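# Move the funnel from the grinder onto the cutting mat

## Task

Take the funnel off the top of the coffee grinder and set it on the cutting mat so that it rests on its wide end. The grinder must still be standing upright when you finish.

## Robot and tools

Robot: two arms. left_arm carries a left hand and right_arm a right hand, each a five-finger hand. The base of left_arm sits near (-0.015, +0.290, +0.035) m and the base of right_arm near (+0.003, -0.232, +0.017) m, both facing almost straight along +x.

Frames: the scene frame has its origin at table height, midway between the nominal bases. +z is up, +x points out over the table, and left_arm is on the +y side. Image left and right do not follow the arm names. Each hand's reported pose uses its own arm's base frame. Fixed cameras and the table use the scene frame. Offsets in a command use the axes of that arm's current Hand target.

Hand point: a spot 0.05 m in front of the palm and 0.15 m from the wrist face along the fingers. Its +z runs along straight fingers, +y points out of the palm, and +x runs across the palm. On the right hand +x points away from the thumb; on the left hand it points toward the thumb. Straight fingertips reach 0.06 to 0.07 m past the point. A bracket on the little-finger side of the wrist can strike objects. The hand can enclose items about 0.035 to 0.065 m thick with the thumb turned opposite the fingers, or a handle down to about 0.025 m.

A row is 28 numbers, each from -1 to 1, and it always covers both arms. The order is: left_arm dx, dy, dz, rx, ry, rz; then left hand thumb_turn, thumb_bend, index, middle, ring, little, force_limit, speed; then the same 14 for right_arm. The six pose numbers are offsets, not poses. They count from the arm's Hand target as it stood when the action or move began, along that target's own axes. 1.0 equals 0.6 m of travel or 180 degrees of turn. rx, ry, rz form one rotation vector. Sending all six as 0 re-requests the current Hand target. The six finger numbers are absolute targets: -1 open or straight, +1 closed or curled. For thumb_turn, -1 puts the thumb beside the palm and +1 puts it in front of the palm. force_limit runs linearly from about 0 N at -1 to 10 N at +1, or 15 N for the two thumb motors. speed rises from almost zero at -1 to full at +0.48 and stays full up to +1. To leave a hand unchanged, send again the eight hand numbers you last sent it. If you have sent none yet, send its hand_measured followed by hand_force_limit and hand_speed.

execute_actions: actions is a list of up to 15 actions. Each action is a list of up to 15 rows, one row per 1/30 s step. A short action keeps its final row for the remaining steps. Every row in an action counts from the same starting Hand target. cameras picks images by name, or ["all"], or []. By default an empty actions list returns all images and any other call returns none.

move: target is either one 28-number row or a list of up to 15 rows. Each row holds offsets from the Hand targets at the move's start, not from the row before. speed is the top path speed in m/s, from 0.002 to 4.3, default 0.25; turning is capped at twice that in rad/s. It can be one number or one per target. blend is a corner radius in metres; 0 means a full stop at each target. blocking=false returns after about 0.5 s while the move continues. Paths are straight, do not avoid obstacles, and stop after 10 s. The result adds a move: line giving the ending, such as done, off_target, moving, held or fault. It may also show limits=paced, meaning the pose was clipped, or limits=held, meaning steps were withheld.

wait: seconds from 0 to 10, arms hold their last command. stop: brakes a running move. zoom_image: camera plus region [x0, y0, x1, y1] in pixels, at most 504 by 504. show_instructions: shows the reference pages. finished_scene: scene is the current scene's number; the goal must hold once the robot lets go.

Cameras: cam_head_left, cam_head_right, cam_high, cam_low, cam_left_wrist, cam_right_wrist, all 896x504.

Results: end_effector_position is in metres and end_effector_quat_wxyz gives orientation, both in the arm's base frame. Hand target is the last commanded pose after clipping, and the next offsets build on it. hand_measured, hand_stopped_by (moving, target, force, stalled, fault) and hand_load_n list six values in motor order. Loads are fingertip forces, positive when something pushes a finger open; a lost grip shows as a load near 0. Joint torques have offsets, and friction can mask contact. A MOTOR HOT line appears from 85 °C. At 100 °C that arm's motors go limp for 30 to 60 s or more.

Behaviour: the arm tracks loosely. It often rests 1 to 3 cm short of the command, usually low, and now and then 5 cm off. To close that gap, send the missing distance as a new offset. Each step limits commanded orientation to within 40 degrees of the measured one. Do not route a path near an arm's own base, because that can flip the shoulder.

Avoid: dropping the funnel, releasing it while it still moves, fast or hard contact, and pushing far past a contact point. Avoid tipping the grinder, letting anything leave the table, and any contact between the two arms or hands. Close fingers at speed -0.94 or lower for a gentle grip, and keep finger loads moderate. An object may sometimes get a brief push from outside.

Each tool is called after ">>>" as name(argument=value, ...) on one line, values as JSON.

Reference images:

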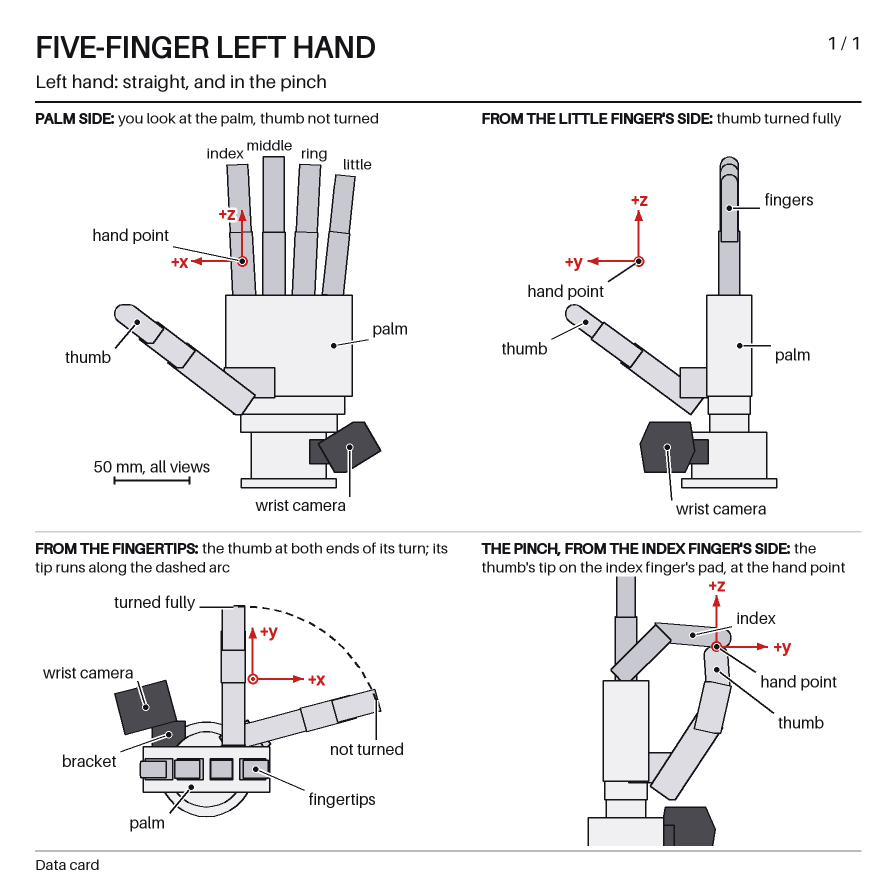

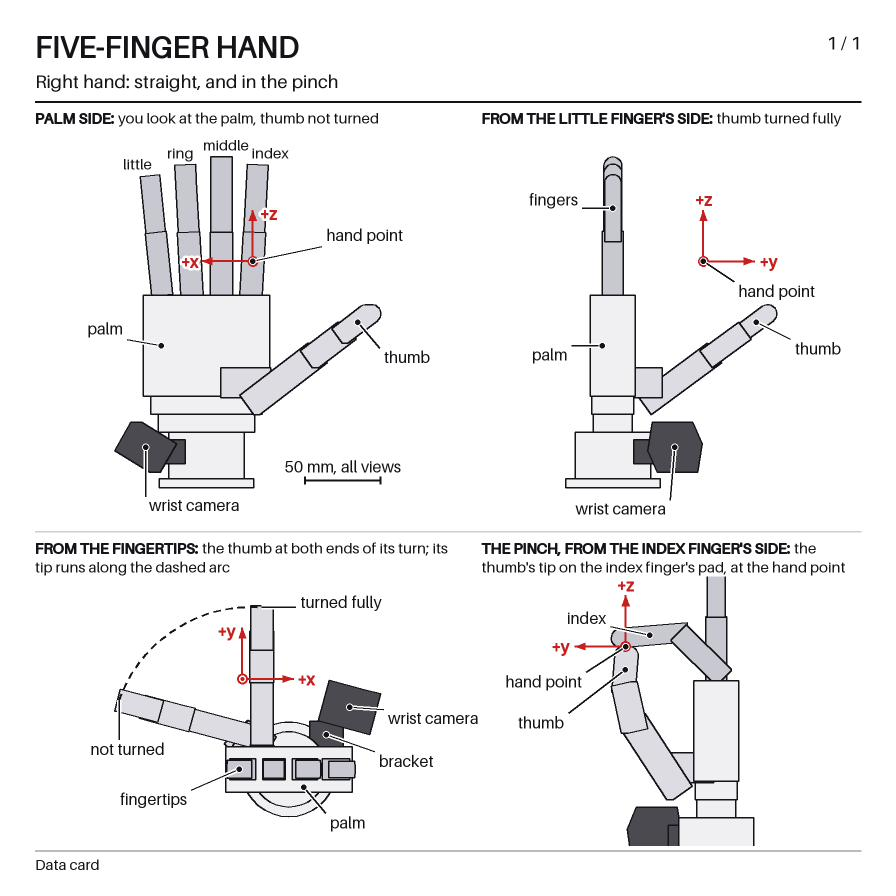

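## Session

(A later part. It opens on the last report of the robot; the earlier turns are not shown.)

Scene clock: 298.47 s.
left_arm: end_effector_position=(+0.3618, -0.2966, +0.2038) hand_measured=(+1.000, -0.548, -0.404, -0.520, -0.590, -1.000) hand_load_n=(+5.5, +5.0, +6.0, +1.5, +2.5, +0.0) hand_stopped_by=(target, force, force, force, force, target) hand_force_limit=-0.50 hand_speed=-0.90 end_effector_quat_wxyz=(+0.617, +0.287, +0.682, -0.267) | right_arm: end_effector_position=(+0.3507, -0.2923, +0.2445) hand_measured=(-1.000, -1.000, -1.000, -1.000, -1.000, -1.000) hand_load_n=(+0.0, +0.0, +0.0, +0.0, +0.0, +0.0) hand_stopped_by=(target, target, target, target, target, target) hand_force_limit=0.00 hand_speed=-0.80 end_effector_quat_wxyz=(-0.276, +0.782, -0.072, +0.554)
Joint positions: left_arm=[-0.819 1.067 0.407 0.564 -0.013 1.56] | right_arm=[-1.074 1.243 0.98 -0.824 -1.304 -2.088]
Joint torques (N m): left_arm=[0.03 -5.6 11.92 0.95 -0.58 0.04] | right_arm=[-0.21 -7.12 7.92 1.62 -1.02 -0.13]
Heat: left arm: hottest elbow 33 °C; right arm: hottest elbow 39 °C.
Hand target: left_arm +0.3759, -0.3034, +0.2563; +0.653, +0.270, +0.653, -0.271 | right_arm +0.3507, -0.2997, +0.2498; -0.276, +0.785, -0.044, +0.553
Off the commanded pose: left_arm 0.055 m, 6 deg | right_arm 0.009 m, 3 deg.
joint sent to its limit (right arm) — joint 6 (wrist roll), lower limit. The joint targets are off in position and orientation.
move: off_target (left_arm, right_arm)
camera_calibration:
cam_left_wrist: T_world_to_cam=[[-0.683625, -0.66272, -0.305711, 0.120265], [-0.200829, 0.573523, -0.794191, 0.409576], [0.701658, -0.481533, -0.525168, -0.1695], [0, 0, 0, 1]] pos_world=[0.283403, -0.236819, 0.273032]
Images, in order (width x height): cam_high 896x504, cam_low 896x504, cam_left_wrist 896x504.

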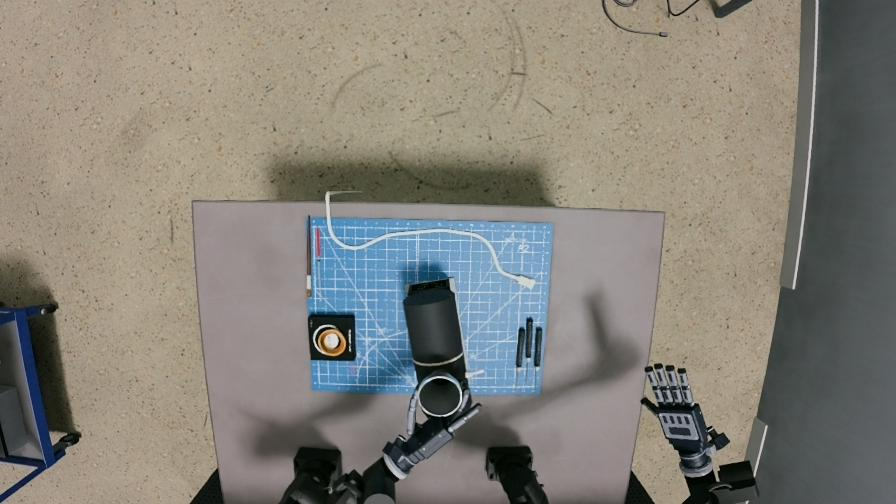

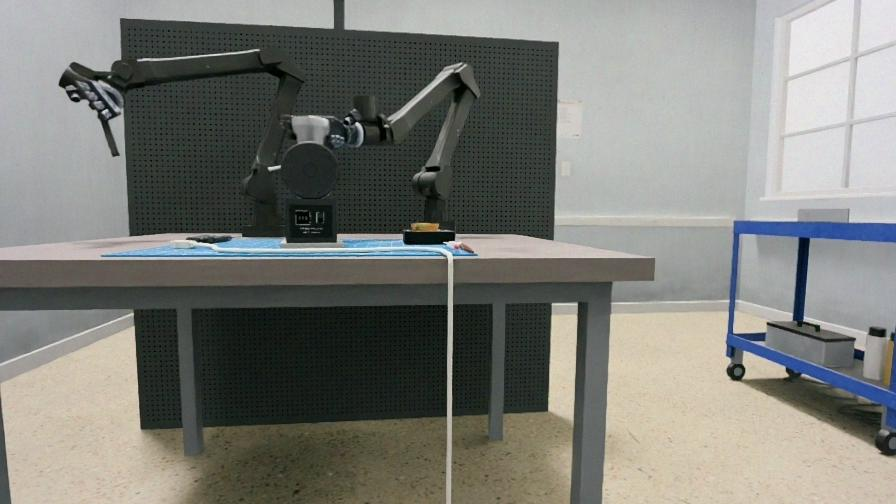

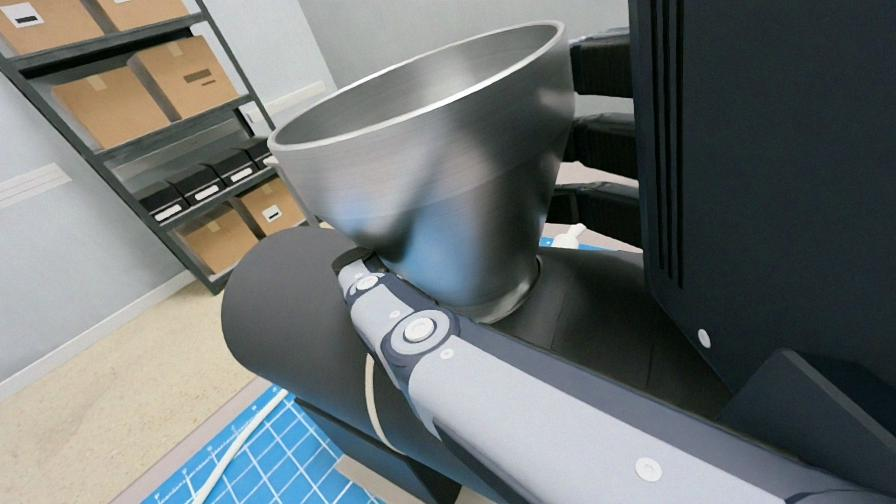

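>>> move(target=[-0.05,0,0,0,0,0,1,0.5,-0.36,0.41,0.12,-1,-0.5,-0.9,0,0,0,0,0,0,-1,-1,-1,-1,-1,-1,0,-0.8], speed=0.06, cameras=["cam_high","cam_left_wrist","cam_low"])

>>> zoom_image(camera="cam_low", region=[270, 70, 450, 220])

Scene clock: 302.87 s.
left_arm: end_effector_position=(+0.3652, -0.2924, +0.2387) hand_measured=(+1.000, -0.548, -0.404, -0.520, -0.590, -1.000) hand_load_n=(+2.5, +6.0, +3.0, +1.0, +3.0, +0.0) hand_stopped_by=(target, force, force, force, force, target) hand_force_limit=-0.50 hand_speed=-0.90 end_effector_quat_wxyz=(+0.626, +0.278, +0.680, -0.262) | right_arm: end_effector_position=(+0.3507, -0.2923, +0.2445) hand_measured=(-1.000, -1.000, -1.000, -1.000, -1.000, -1.000) hand_load_n=(+0.0, +0.0, +0.0, -0.5, +0.0, +0.0) hand_stopped_by=(target, target, target, target, target, target) hand_force_limit=0.00 hand_speed=-0.80 end_effector_quat_wxyz=(-0.276, +0.782, -0.072, +0.554)
Joint positions: left_arm=[-0.815 0.989 0.46 0.45 -0.03 1.56] | right_arm=[-1.074 1.243 0.98 -0.824 -1.304 -2.088]
Joint torques (N m): left_arm=[0.09 -4.19 12.67 0.81 0.07 0.07] | right_arm=[-0.26 -7.12 7.9 1.61 -1.02 -0.14]
Heat: left arm: hottest elbow 33 °C; right arm: hottest elbow 39 °C.
Hand target: left_arm +0.3759, -0.3034, +0.2863; +0.653, +0.270, +0.653, -0.271 | right_arm +0.3507, -0.2997, +0.2498; -0.276, +0.785, -0.044, +0.553
Off the commanded pose: left_arm 0.050 m, 5 deg | right_arm 0.009 m, 3 deg.
joint sent to its limit (right arm) — joint 6 (wrist roll), lower limit. The joint targets are off in position and orientation.
move: off_target (left_arm, right_arm)
camera_calibration:
cam_left_wrist: T_world_to_cam=[[-0.665546, -0.680445, -0.306664, 0.124566], [-0.203167, 0.560535, -0.802822, 0.434656], [0.718173, -0.472011, -0.511306, -0.158179], [0, 0, 0, 1]] pos_world=[0.284812, -0.233541, 0.306273]
Images, in order (width x height): cam_high 896x504, cam_low 896x504, cam_left_wrist 896x504.

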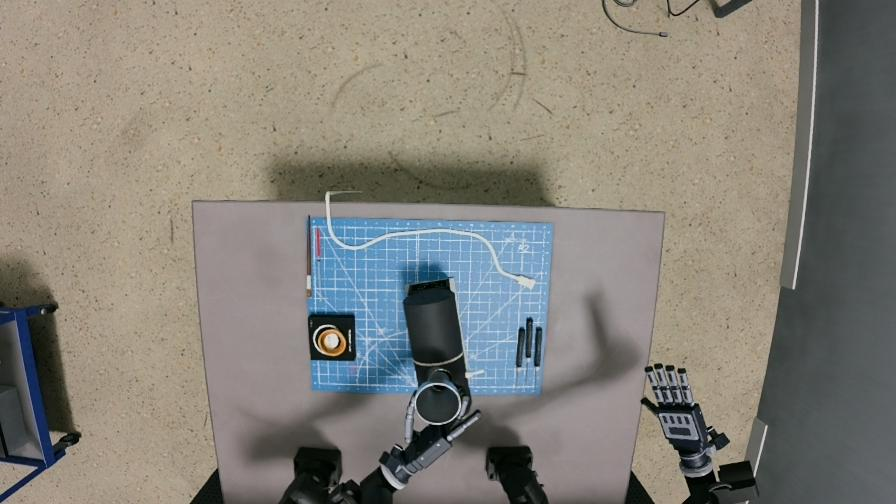

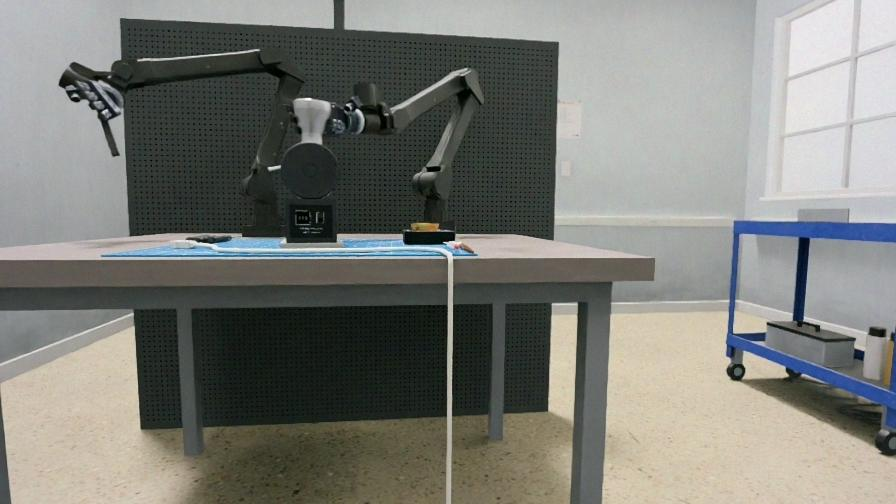

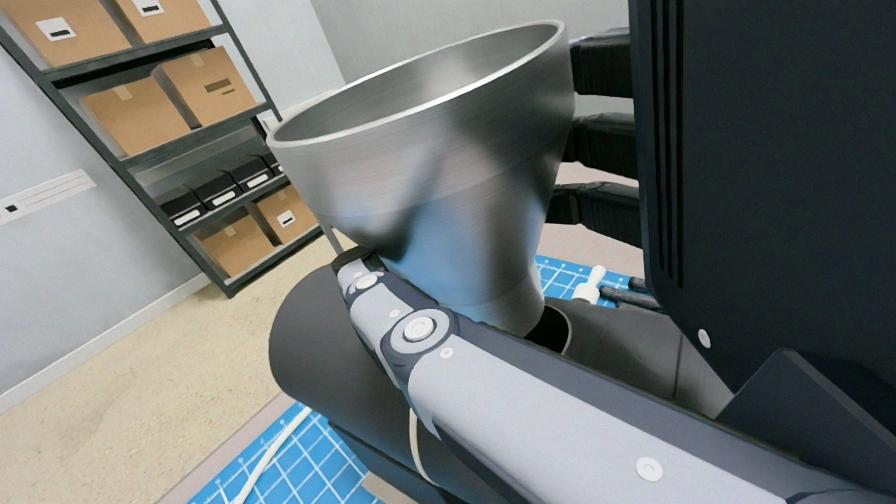

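Scaled by 2.800.

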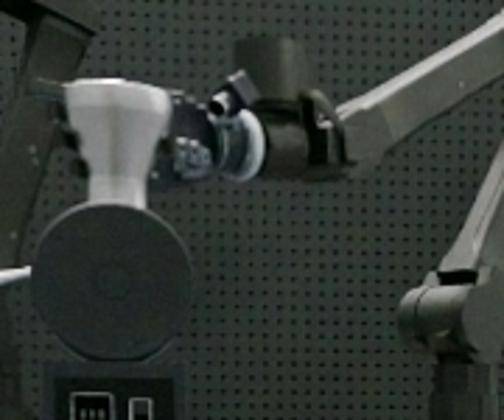

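>>> move(target=[-0.18,0,-0.03,0,0,0,1,0.5,-0.36,0.41,0.12,-1,-0.5,-0.9,0,0,0,0,0,0,-1,-1,-1,-1,-1,-1,0,-0.8], speed=0.1, cameras=["cam_high","cam_left_wrist","cam_low","cam_head_left"])

>>> zoom_image(camera="cam_low", region=[270, 20, 450, 170])

Scene clock: 308.13 s.
left_arm: end_effector_position=(+0.3595, -0.2861, +0.3403) hand_measured=(+1.000, -0.548, -0.404, -0.520, -0.590, -1.000) hand_load_n=(+2.5, +6.0, +3.0, +0.5, +2.5, +0.0) hand_stopped_by=(target, force, force, force, force, target) hand_force_limit=-0.50 hand_speed=-0.90 end_effector_quat_wxyz=(+0.625, +0.278, +0.681, -0.261) | right_arm: end_effector_position=(+0.3507, -0.2923, +0.2445) hand_measured=(-1.000, -1.000, -1.000, -1.000, -1.000, -1.000) hand_load_n=(+0.0, +0.0, +0.0, +0.0, +0.0, +0.0) hand_stopped_by=(target, target, target, target, target, target) hand_force_limit=0.00 hand_speed=-0.80 end_effector_quat_wxyz=(-0.276, +0.782, -0.072, +0.554)
Joint positions: left_arm=[-0.815 0.825 0.665 0.077 -0.03 1.56] | right_arm=[-1.074 1.243 0.98 -0.824 -1.304 -2.088]
Joint torques (N m): left_arm=[0.09 -3.25 14.08 0.88 0.03 0.06] | right_arm=[-0.44 -7.24 7.9 1.65 -1.01 -0.14]
Heat: left arm: hottest elbow 34 °C; right arm: hottest elbow 39 °C.
Hand target: left_arm +0.3632, -0.2906, +0.3943; +0.653, +0.270, +0.653, -0.271 | right_arm +0.3507, -0.2997, +0.2498; -0.276, +0.785, -0.044, +0.553
Off the commanded pose: left_arm 0.054 m, 5 deg | right_arm 0.009 m, 3 deg.
joint sent to its limit (right arm) — joint 6 (wrist roll), lower limit. The joint targets are off in position and orientation.
move: off_target (left_arm, right_arm)
camera_calibration:
cam_left_wrist: T_world_to_cam=[[-0.665892, -0.680017, -0.306863, 0.156479], [-0.205813, 0.562798, -0.800562, 0.512319], [0.717098, -0.469932, -0.514719, -0.0968941], [0, 0, 0, 1]] pos_world=[0.279123, -0.227457, 0.408288]
Images, in order (width x height): cam_head_left 896x504, cam_high 896x504, cam_low 896x504, cam_left_wrist 896x504.

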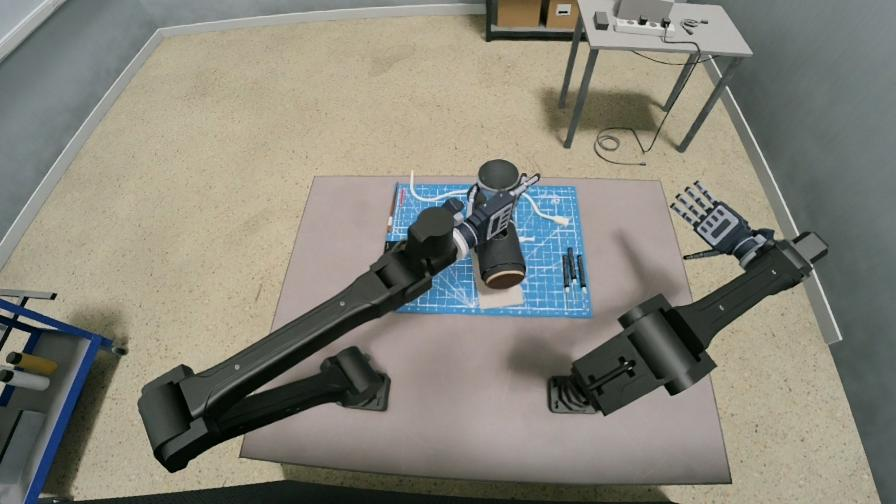

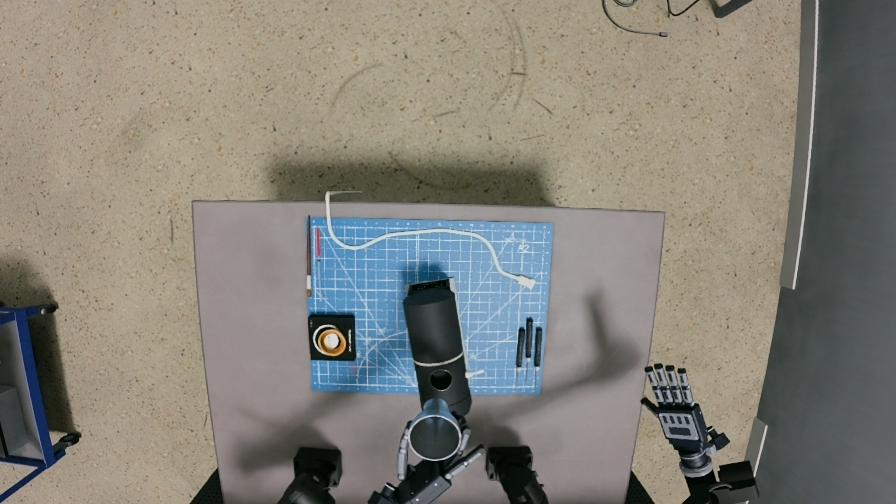

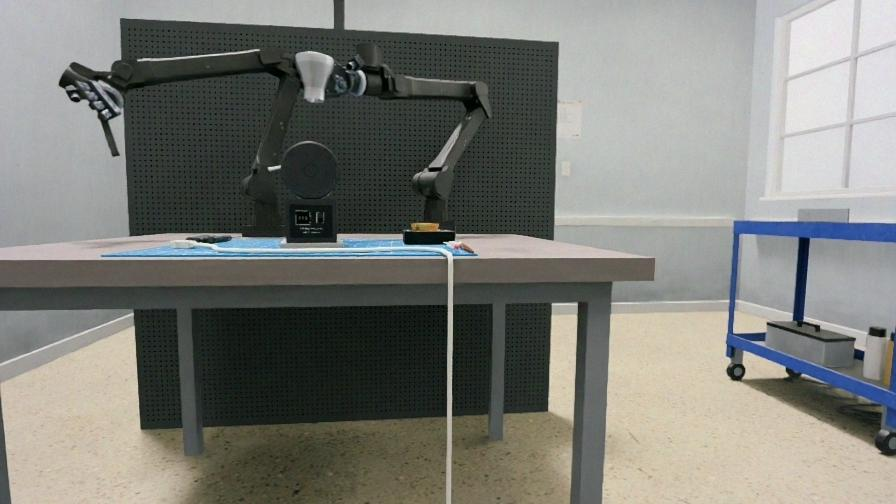

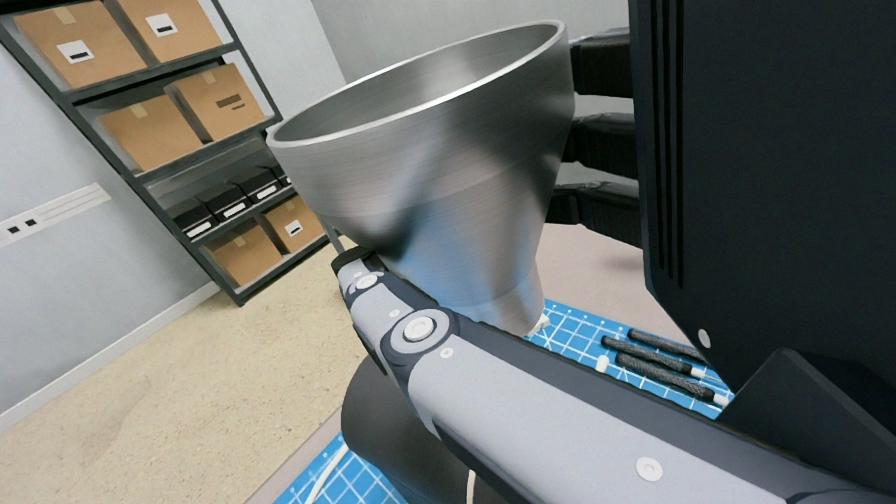

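Scaled by 2.800.

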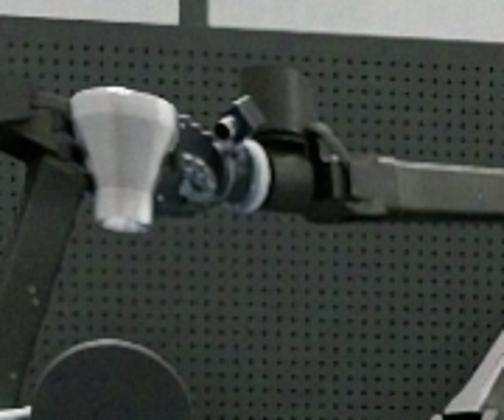

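>>> move(target=[[-0.01,0.151,-0.0165,-0.1090,-0.1088,-0.4909,1,0.5,-0.36,0.41,0.12,-1,-0.5,-0.9,0,0,0,0,0,0,-1,-1,-1,-1,-1,-1,0,-0.8],[0.04,0.344,-0.007,-0.1722,-0.4459,-0.8093,1,0.5,-0.36,0.41,0.12,-1,-0.5,-0.9,0,0,0,0,0,0,-1,-1,-1,-1,-1,-1,0,-0.8]], speed=0.25, blend=[0.03,0], cameras=["cam_high","cam_left_wrist","cam_low","cam_head_left"])

>>> zoom_image(camera="cam_low", region=[250, 50, 500, 260])

>>> zoom_image(camera="cam_high", region=[300, 200, 500, 400])

Scene clock: 373.83 s.
left_arm: end_effector_position=(+0.4927, -0.1418, +0.3216) hand_measured=(+1.000, -0.548, -0.404, -0.520, -0.590, -1.000) hand_load_n=(+1.0, +6.0, +2.5, +0.5, +3.0, +0.0) hand_stopped_by=(target, force, force, force, force, target) hand_force_limit=-0.50 hand_speed=-0.90 end_effector_quat_wxyz=(-0.199, +0.797, -0.061, +0.567) | right_arm: end_effector_position=(+0.3507, -0.2923, +0.2445) hand_measured=(-1.000, -1.000, -1.000, -1.000, -1.000, -1.000) hand_load_n=(+0.0, +0.0, +0.0, +0.0, +0.0, +0.0) hand_stopped_by=(target, target, target, target, target, target) hand_force_limit=0.00 hand_speed=-0.80 end_effector_quat_wxyz=(-0.276, +0.782, -0.072, +0.554)
Joint positions: left_arm=[-0.401 1.012 0.774 -0.115 -0.631 -1.371] | right_arm=[-1.074 1.243 0.98 -0.824 -1.304 -2.088]
Joint torques (N m): left_arm=[1.03 -4.07 13.87 0.69 -0.18 -0.28] | right_arm=[-0.38 -7.24 7.9 1.62 -1.02 -0.14]
Motor temperatures (°C): left_arm=[24 30 37 23 24 25] | right_arm=[30 26 38 27 27 25]
Heat: left arm: hottest elbow 37 °C; right arm: hottest elbow 38 °C.
Hand target: left_arm +0.5061, -0.1416, +0.3701; -0.187, +0.782, -0.034, +0.594 | right_arm +0.3507, -0.2997, +0.2498; -0.276, +0.785, -0.044, +0.553
Off the commanded pose: left_arm 0.050 m, 5 deg | right_arm 0.009 m, 3 deg.
joint sent to its limit (right arm) — joint 6 (wrist roll), lower limit. The joint targets are off in position and orientation.
move: off_target (left_arm, right_arm)
camera_calibration:
cam_left_wrist: T_world_to_cam=[[0.0201187, 0.774906, 0.631756, -0.0960436], [-0.112574, -0.626109, 0.771566, -0.276549], [0.99344, -0.0866422, 0.0746378, -0.405614], [0, 0, 0, 1]] pos_world=[0.373753, -0.133869, 0.304326]
Images, in order (width x height): cam_head_left 896x504, cam_high 896x504, cam_low 896x504, cam_left_wrist 896x504.

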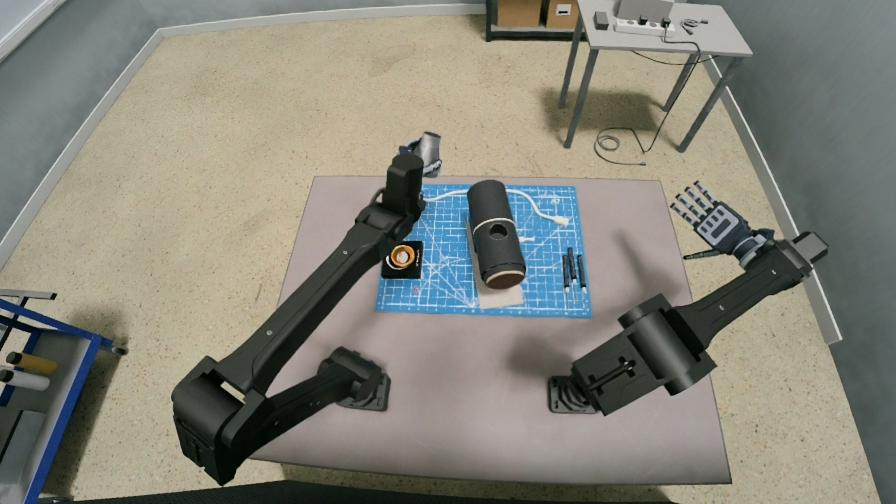

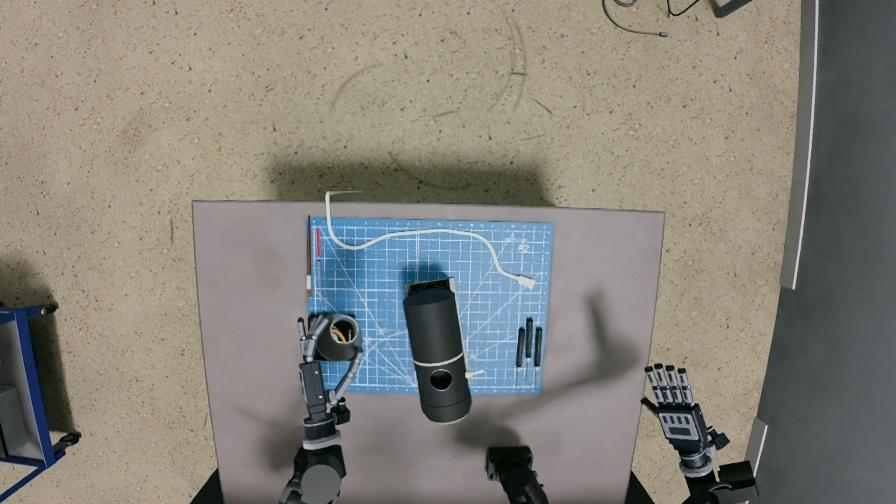

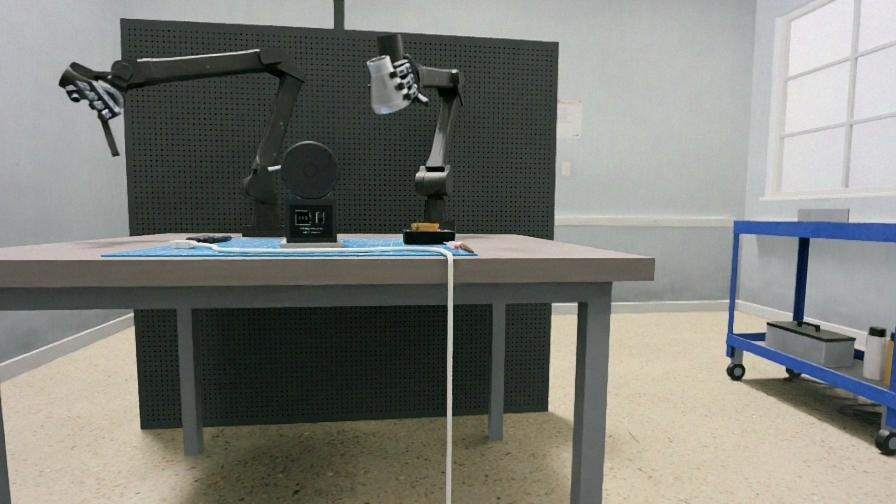

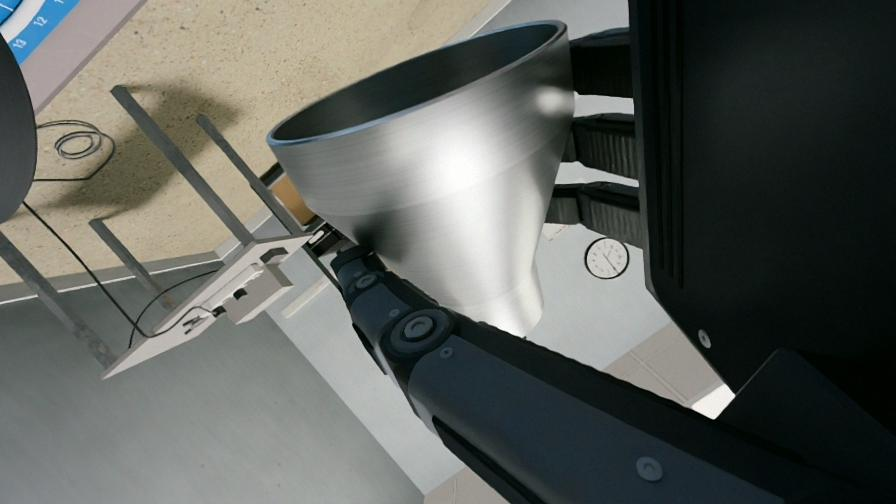

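Scaled by 2.016.

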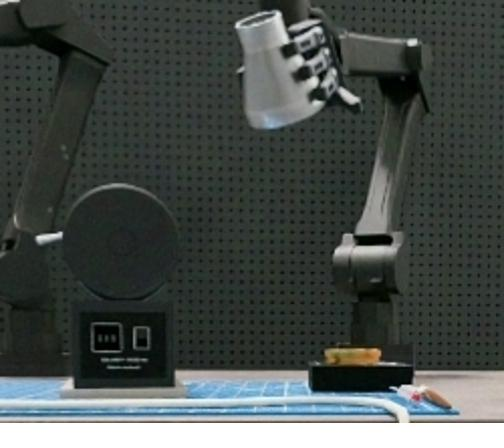

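Scaled by 2.520.

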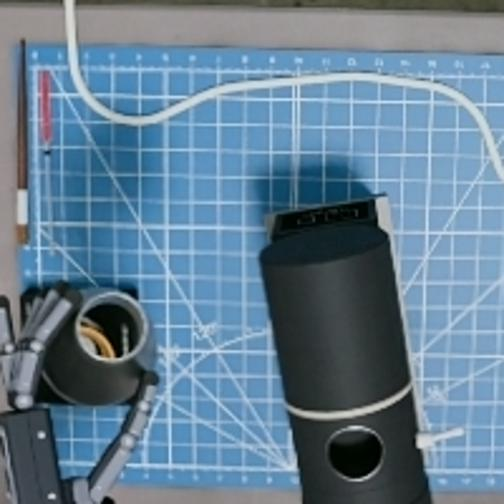

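>>> move(target=[-0.3357,0.1221,0.0825,0,0,0,1,0.5,-0.36,0.41,0.12,-1,-0.5,-0.9,0,0,0,0,0,0,-1,-1,-1,-1,-1,-1,0,-0.8], speed=0.15, cameras=["cam_high","cam_left_wrist","cam_low","cam_head_left"])

>>> zoom_image(camera="cam_low", region=[300, 120, 500, 280])

>>> zoom_image(camera="cam_high", region=[300, 200, 500, 400])

Scene clock: 386.47 s.
left_arm: end_effector_position=(+0.4974, -0.1437, +0.1319) hand_measured=(+1.000, -0.548, -0.404, -0.520, -0.590, -1.000) hand_load_n=(+1.0, +6.0, +2.5, +1.0, +3.0, +0.0) hand_stopped_by=(target, force, force, force, force, target) hand_force_limit=-0.50 hand_speed=-0.90 end_effector_quat_wxyz=(-0.193, +0.793, -0.053, +0.575) | right_arm: end_effector_position=(+0.3507, -0.2923, +0.2445) hand_measured=(-1.000, -1.000, -1.000, -1.000, -1.000, -1.000) hand_load_n=(+0.0, +0.0, -0.5, +0.0, +0.0, +0.0) hand_stopped_by=(target, target, target, target, target, target) hand_force_limit=0.00 hand_speed=-0.80 end_effector_quat_wxyz=(-0.276, +0.782, -0.072, +0.554)
Joint positions: left_arm=[-0.401 1.426 0.466 0.629 -0.631 -1.38] | right_arm=[-1.074 1.243 0.98 -0.824 -1.304 -2.088]
Joint torques (N m): left_arm=[0.91 -6.01 6.67 1.87 -0.17 -0.22] | right_arm=[-0.38 -7.12 7.97 1.62 -1.02 -0.13]
Heat: left arm: hottest elbow 39 °C; right arm: hottest elbow 38 °C.
Hand target: left_arm +0.5063, -0.1417, +0.1501; -0.187, +0.782, -0.034, +0.594 | right_arm +0.3507, -0.2997, +0.2498; -0.276, +0.785, -0.044, +0.553
Off the commanded pose: left_arm 0.020 m, 3 deg | right_arm 0.009 m, 3 deg.
joint sent to its limit (right arm) — joint 6 (wrist roll), lower limit. The joint targets are off in position and orientation.
move: off_target (left_arm, right_arm)
camera_calibration:
cam_left_wrist: T_world_to_cam=[[0.00516244, 0.78485, 0.619664, 0.0356282], [-0.1275, -0.614098, 0.778863, -0.122631], [0.991825, -0.083028, 0.0968981, -0.397965], [0, 0, 0, 1]] pos_world=[0.378893, -0.136313, 0.111998]
Images, in order (width x height): cam_head_left 896x504, cam_high 896x504, cam_low 896x504, cam_left_wrist 896x504.

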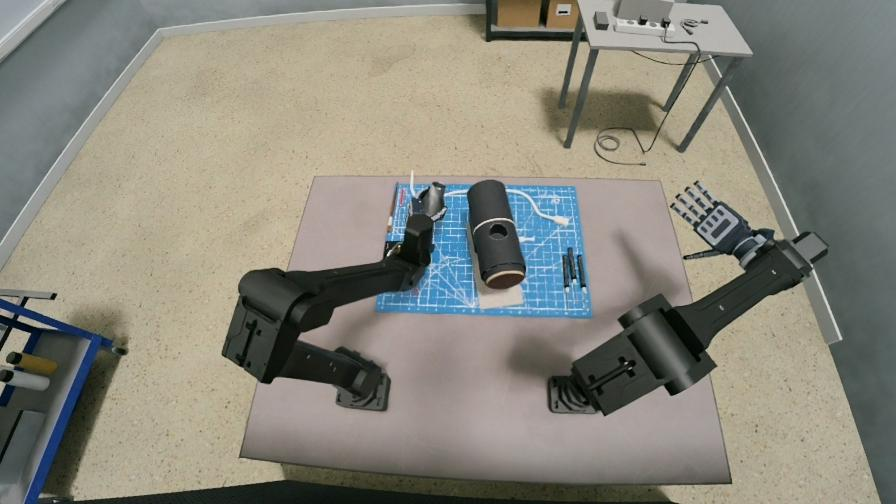

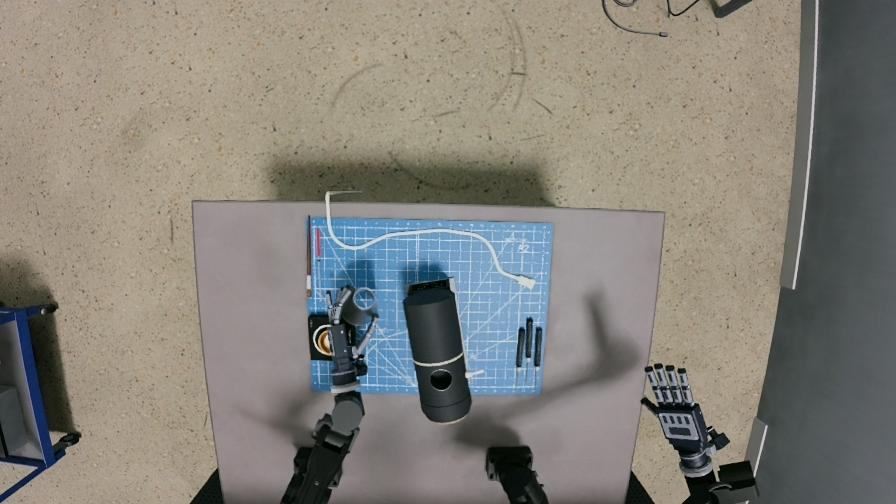

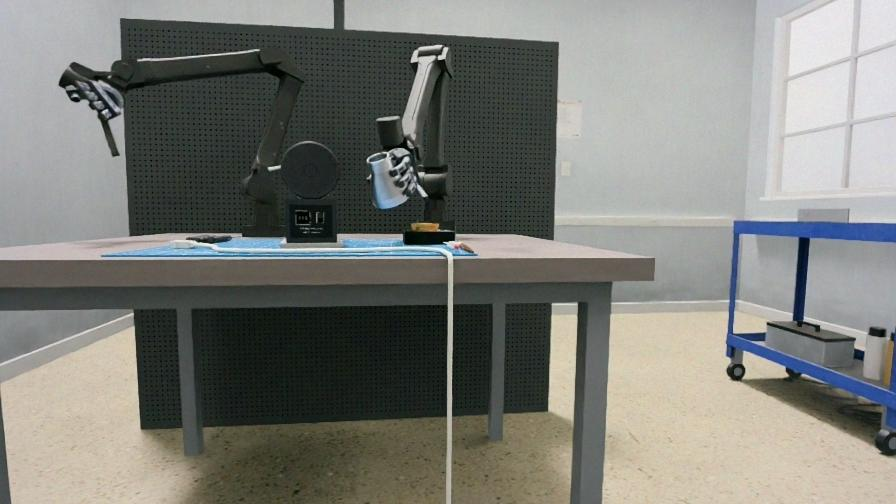

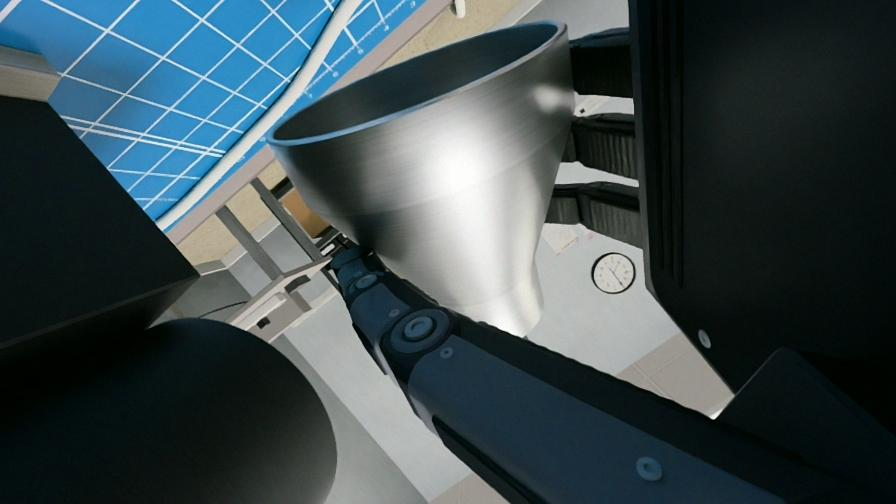

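Scaled by 2.520.

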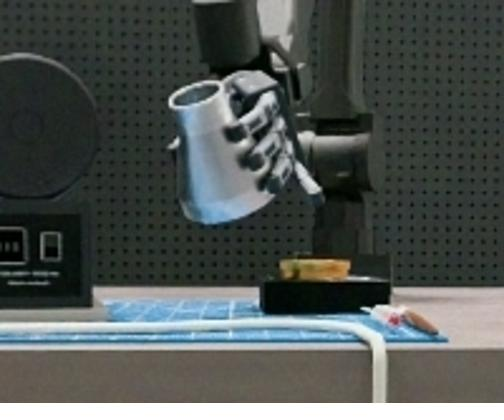

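Scaled by 2.520.

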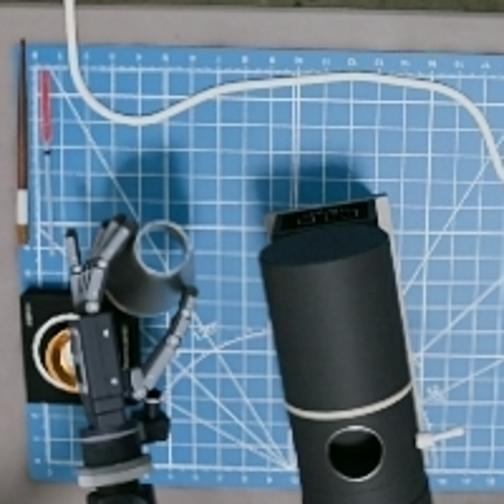

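>>> move(target=[-0.1068,0.0389,0.0262,0,0,0,1,0.5,-0.36,0.41,0.12,-1,-0.5,-0.9,0,0,0,0,0,0,-1,-1,-1,-1,-1,-1,0,-0.8], speed=0.1, cameras=["cam_high","cam_low"])

>>> zoom_image(camera="cam_low", region=[330, 150, 460, 280])

>>> zoom_image(camera="cam_high", region=[300, 200, 500, 400])

Scene clock: 392.10 s.
left_arm: end_effector_position=(+0.4990, -0.1443, +0.0660) hand_measured=(+1.000, -0.548, -0.404, -0.520, -0.590, -1.000) hand_load_n=(+1.0, +6.0, +2.0, +0.5, +3.0, +0.0) hand_stopped_by=(target, force, force, force, force, target) hand_force_limit=-0.50 hand_speed=-0.90 end_effector_quat_wxyz=(-0.193, +0.791, -0.052, +0.578) | right_arm: end_effector_position=(+0.3507, -0.2923, +0.2445) hand_measured=(-1.000, -1.000, -1.000, -1.000, -1.000, -1.000) hand_load_n=(+0.0, +0.0, +0.0, +0.0, +0.0, +0.0) hand_stopped_by=(target, target, target, target, target, target) hand_force_limit=0.00 hand_speed=-0.80 end_effector_quat_wxyz=(-0.276, +0.782, -0.072, +0.554)
Joint positions: left_arm=[-0.401 1.696 0.44 0.931 -0.631 -1.38] | right_arm=[-1.074 1.243 0.98 -0.824 -1.304 -2.088]
Joint torques (N m): left_arm=[1.03 -7.41 4.41 1.85 -0.16 -0.21] | right_arm=[-0.26 -7.12 7.95 1.61 -1.02 -0.14]
Heat: left arm: hottest elbow 38 °C; right arm: hottest elbow 37 °C.
Hand target: left_arm +0.5063, -0.1417, +0.0801; -0.187, +0.782, -0.034, +0.594 | right_arm +0.3507, -0.2997, +0.2498; -0.276, +0.785, -0.044, +0.553
Off the commanded pose: left_arm 0.016 m, 3 deg | right_arm 0.009 m, 3 deg.
joint sent to its limit (right arm) — joint 6 (wrist roll), lower limit. The joint targets are off in position and orientation.
move: off_target (left_arm, right_arm)
Images, in order (width x height): cam_high 896x504, cam_low 896x504.

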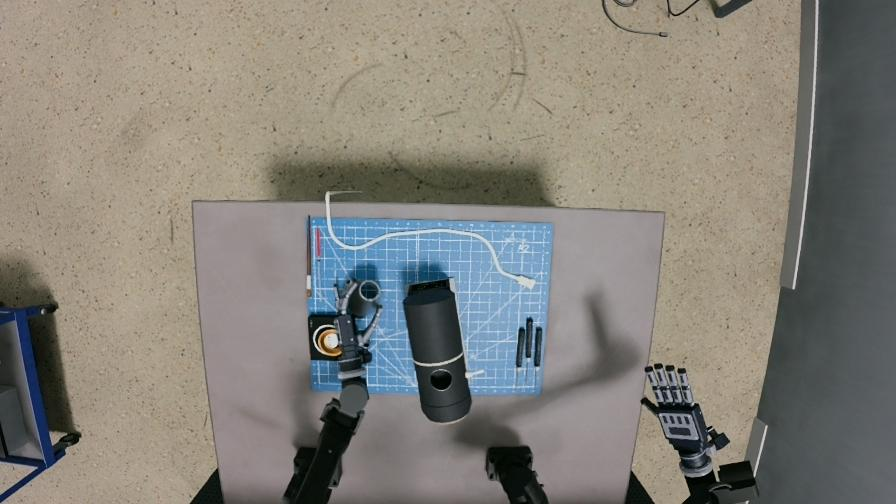

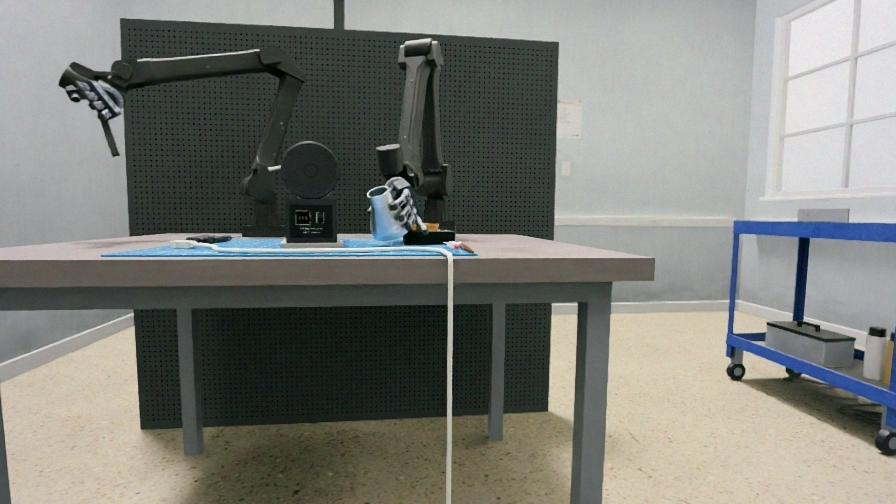

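Scaled by 3.877.

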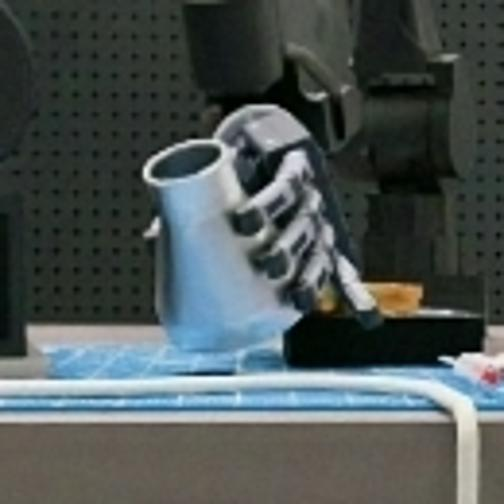

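Scaled by 2.520.

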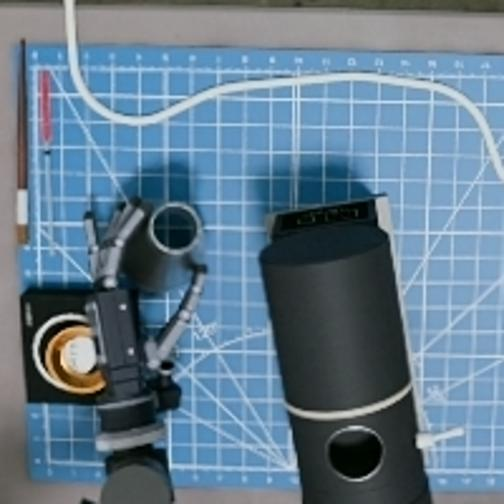

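>>> move(target=[-0.0183,0.0067,0.0045,0,0,0,1,0.5,-0.36,0.41,0.12,-1,-0.5,-0.9,0,0,0,0,0,0,-1,-1,-1,-1,-1,-1,0,-0.8], speed=0.05, cameras=["cam_head_left","cam_low"])

>>> zoom_image(camera="cam_low", region=[330, 150, 460, 280])

>>> zoom_image(camera="cam_head_left", region=[360, 160, 500, 300])

Scene clock: 403.03 s.
left_arm: end_effector_position=(+0.4990, -0.1442, +0.0549) hand_measured=(+1.000, -0.548, -0.404, -0.520, -0.590, -1.000) hand_load_n=(+1.0, +6.0, +2.5, +0.5, +3.5, +0.0) hand_stopped_by=(target, force, force, force, force, target) hand_force_limit=-0.50 hand_speed=-0.90 end_effector_quat_wxyz=(-0.193, +0.791, -0.052, +0.578) | right_arm: end_effector_position=(+0.3507, -0.2923, +0.2445) hand_measured=(-1.000, -1.000, -1.000, -1.000, -1.000, -1.000) hand_load_n=(+0.0, +0.0, +0.0, +0.0, +0.0, +0.0) hand_stopped_by=(target, target, target, target, target, target) hand_force_limit=0.00 hand_speed=-0.80 end_effector_quat_wxyz=(-0.276, +0.782, -0.072, +0.554)
Joint positions: left_arm=[-0.401 1.745 0.44 0.981 -0.631 -1.38] | right_arm=[-1.074 1.243 0.98 -0.824 -1.304 -2.088]
Joint torques (N m): left_arm=[0.79 -7.47 4.11 1.89 -0.15 -0.22] | right_arm=[-0.5 -7.06 7.87 1.63 -1.03 -0.13]
Heat: left arm: hottest elbow 37 °C; right arm: hottest elbow 37 °C.
Hand target: left_arm +0.5063, -0.1417, +0.0681; -0.187, +0.782, -0.034, +0.594 | right_arm +0.3507, -0.2997, +0.2498; -0.276, +0.785, -0.044, +0.553
Off the commanded pose: left_arm 0.015 m, 3 deg | right_arm 0.009 m, 3 deg.
joint sent to its limit (right arm) — joint 6 (wrist roll), lower limit. The joint targets are off in position and orientation.
move: off_target (left_arm, right_arm)
Images, in order (width x height): cam_head_left 896x504, cam_low 896x504.

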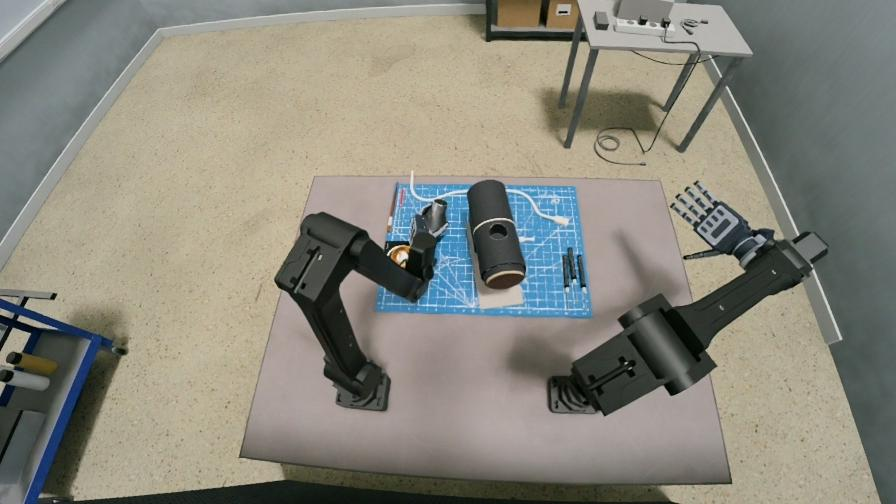

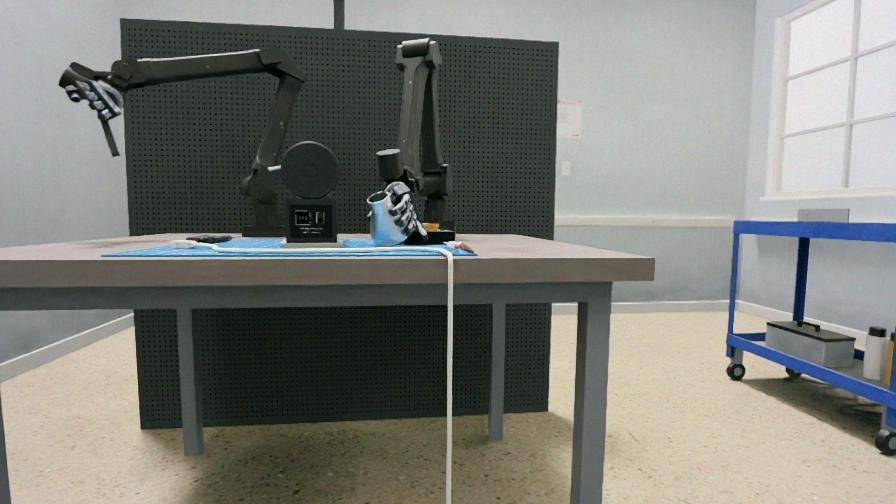

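Scaled by 3.877.

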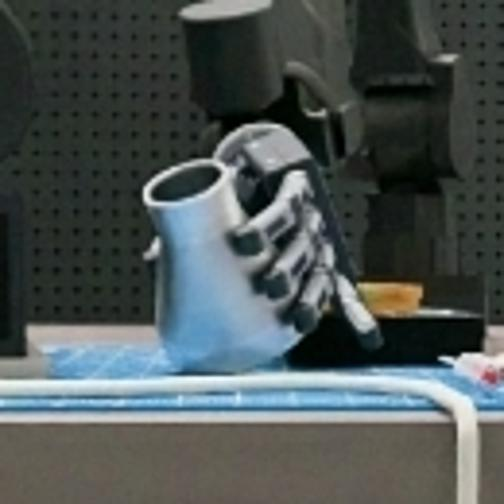

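Scaled by 3.600.

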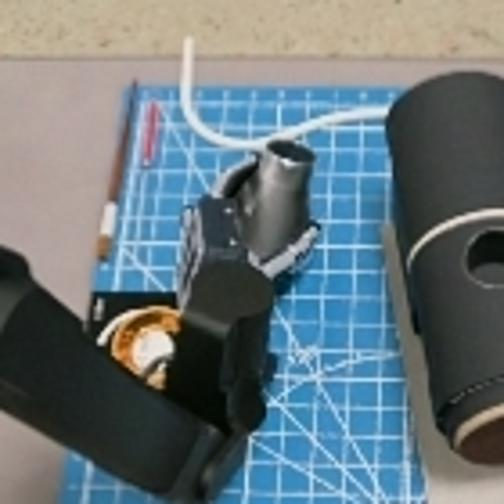

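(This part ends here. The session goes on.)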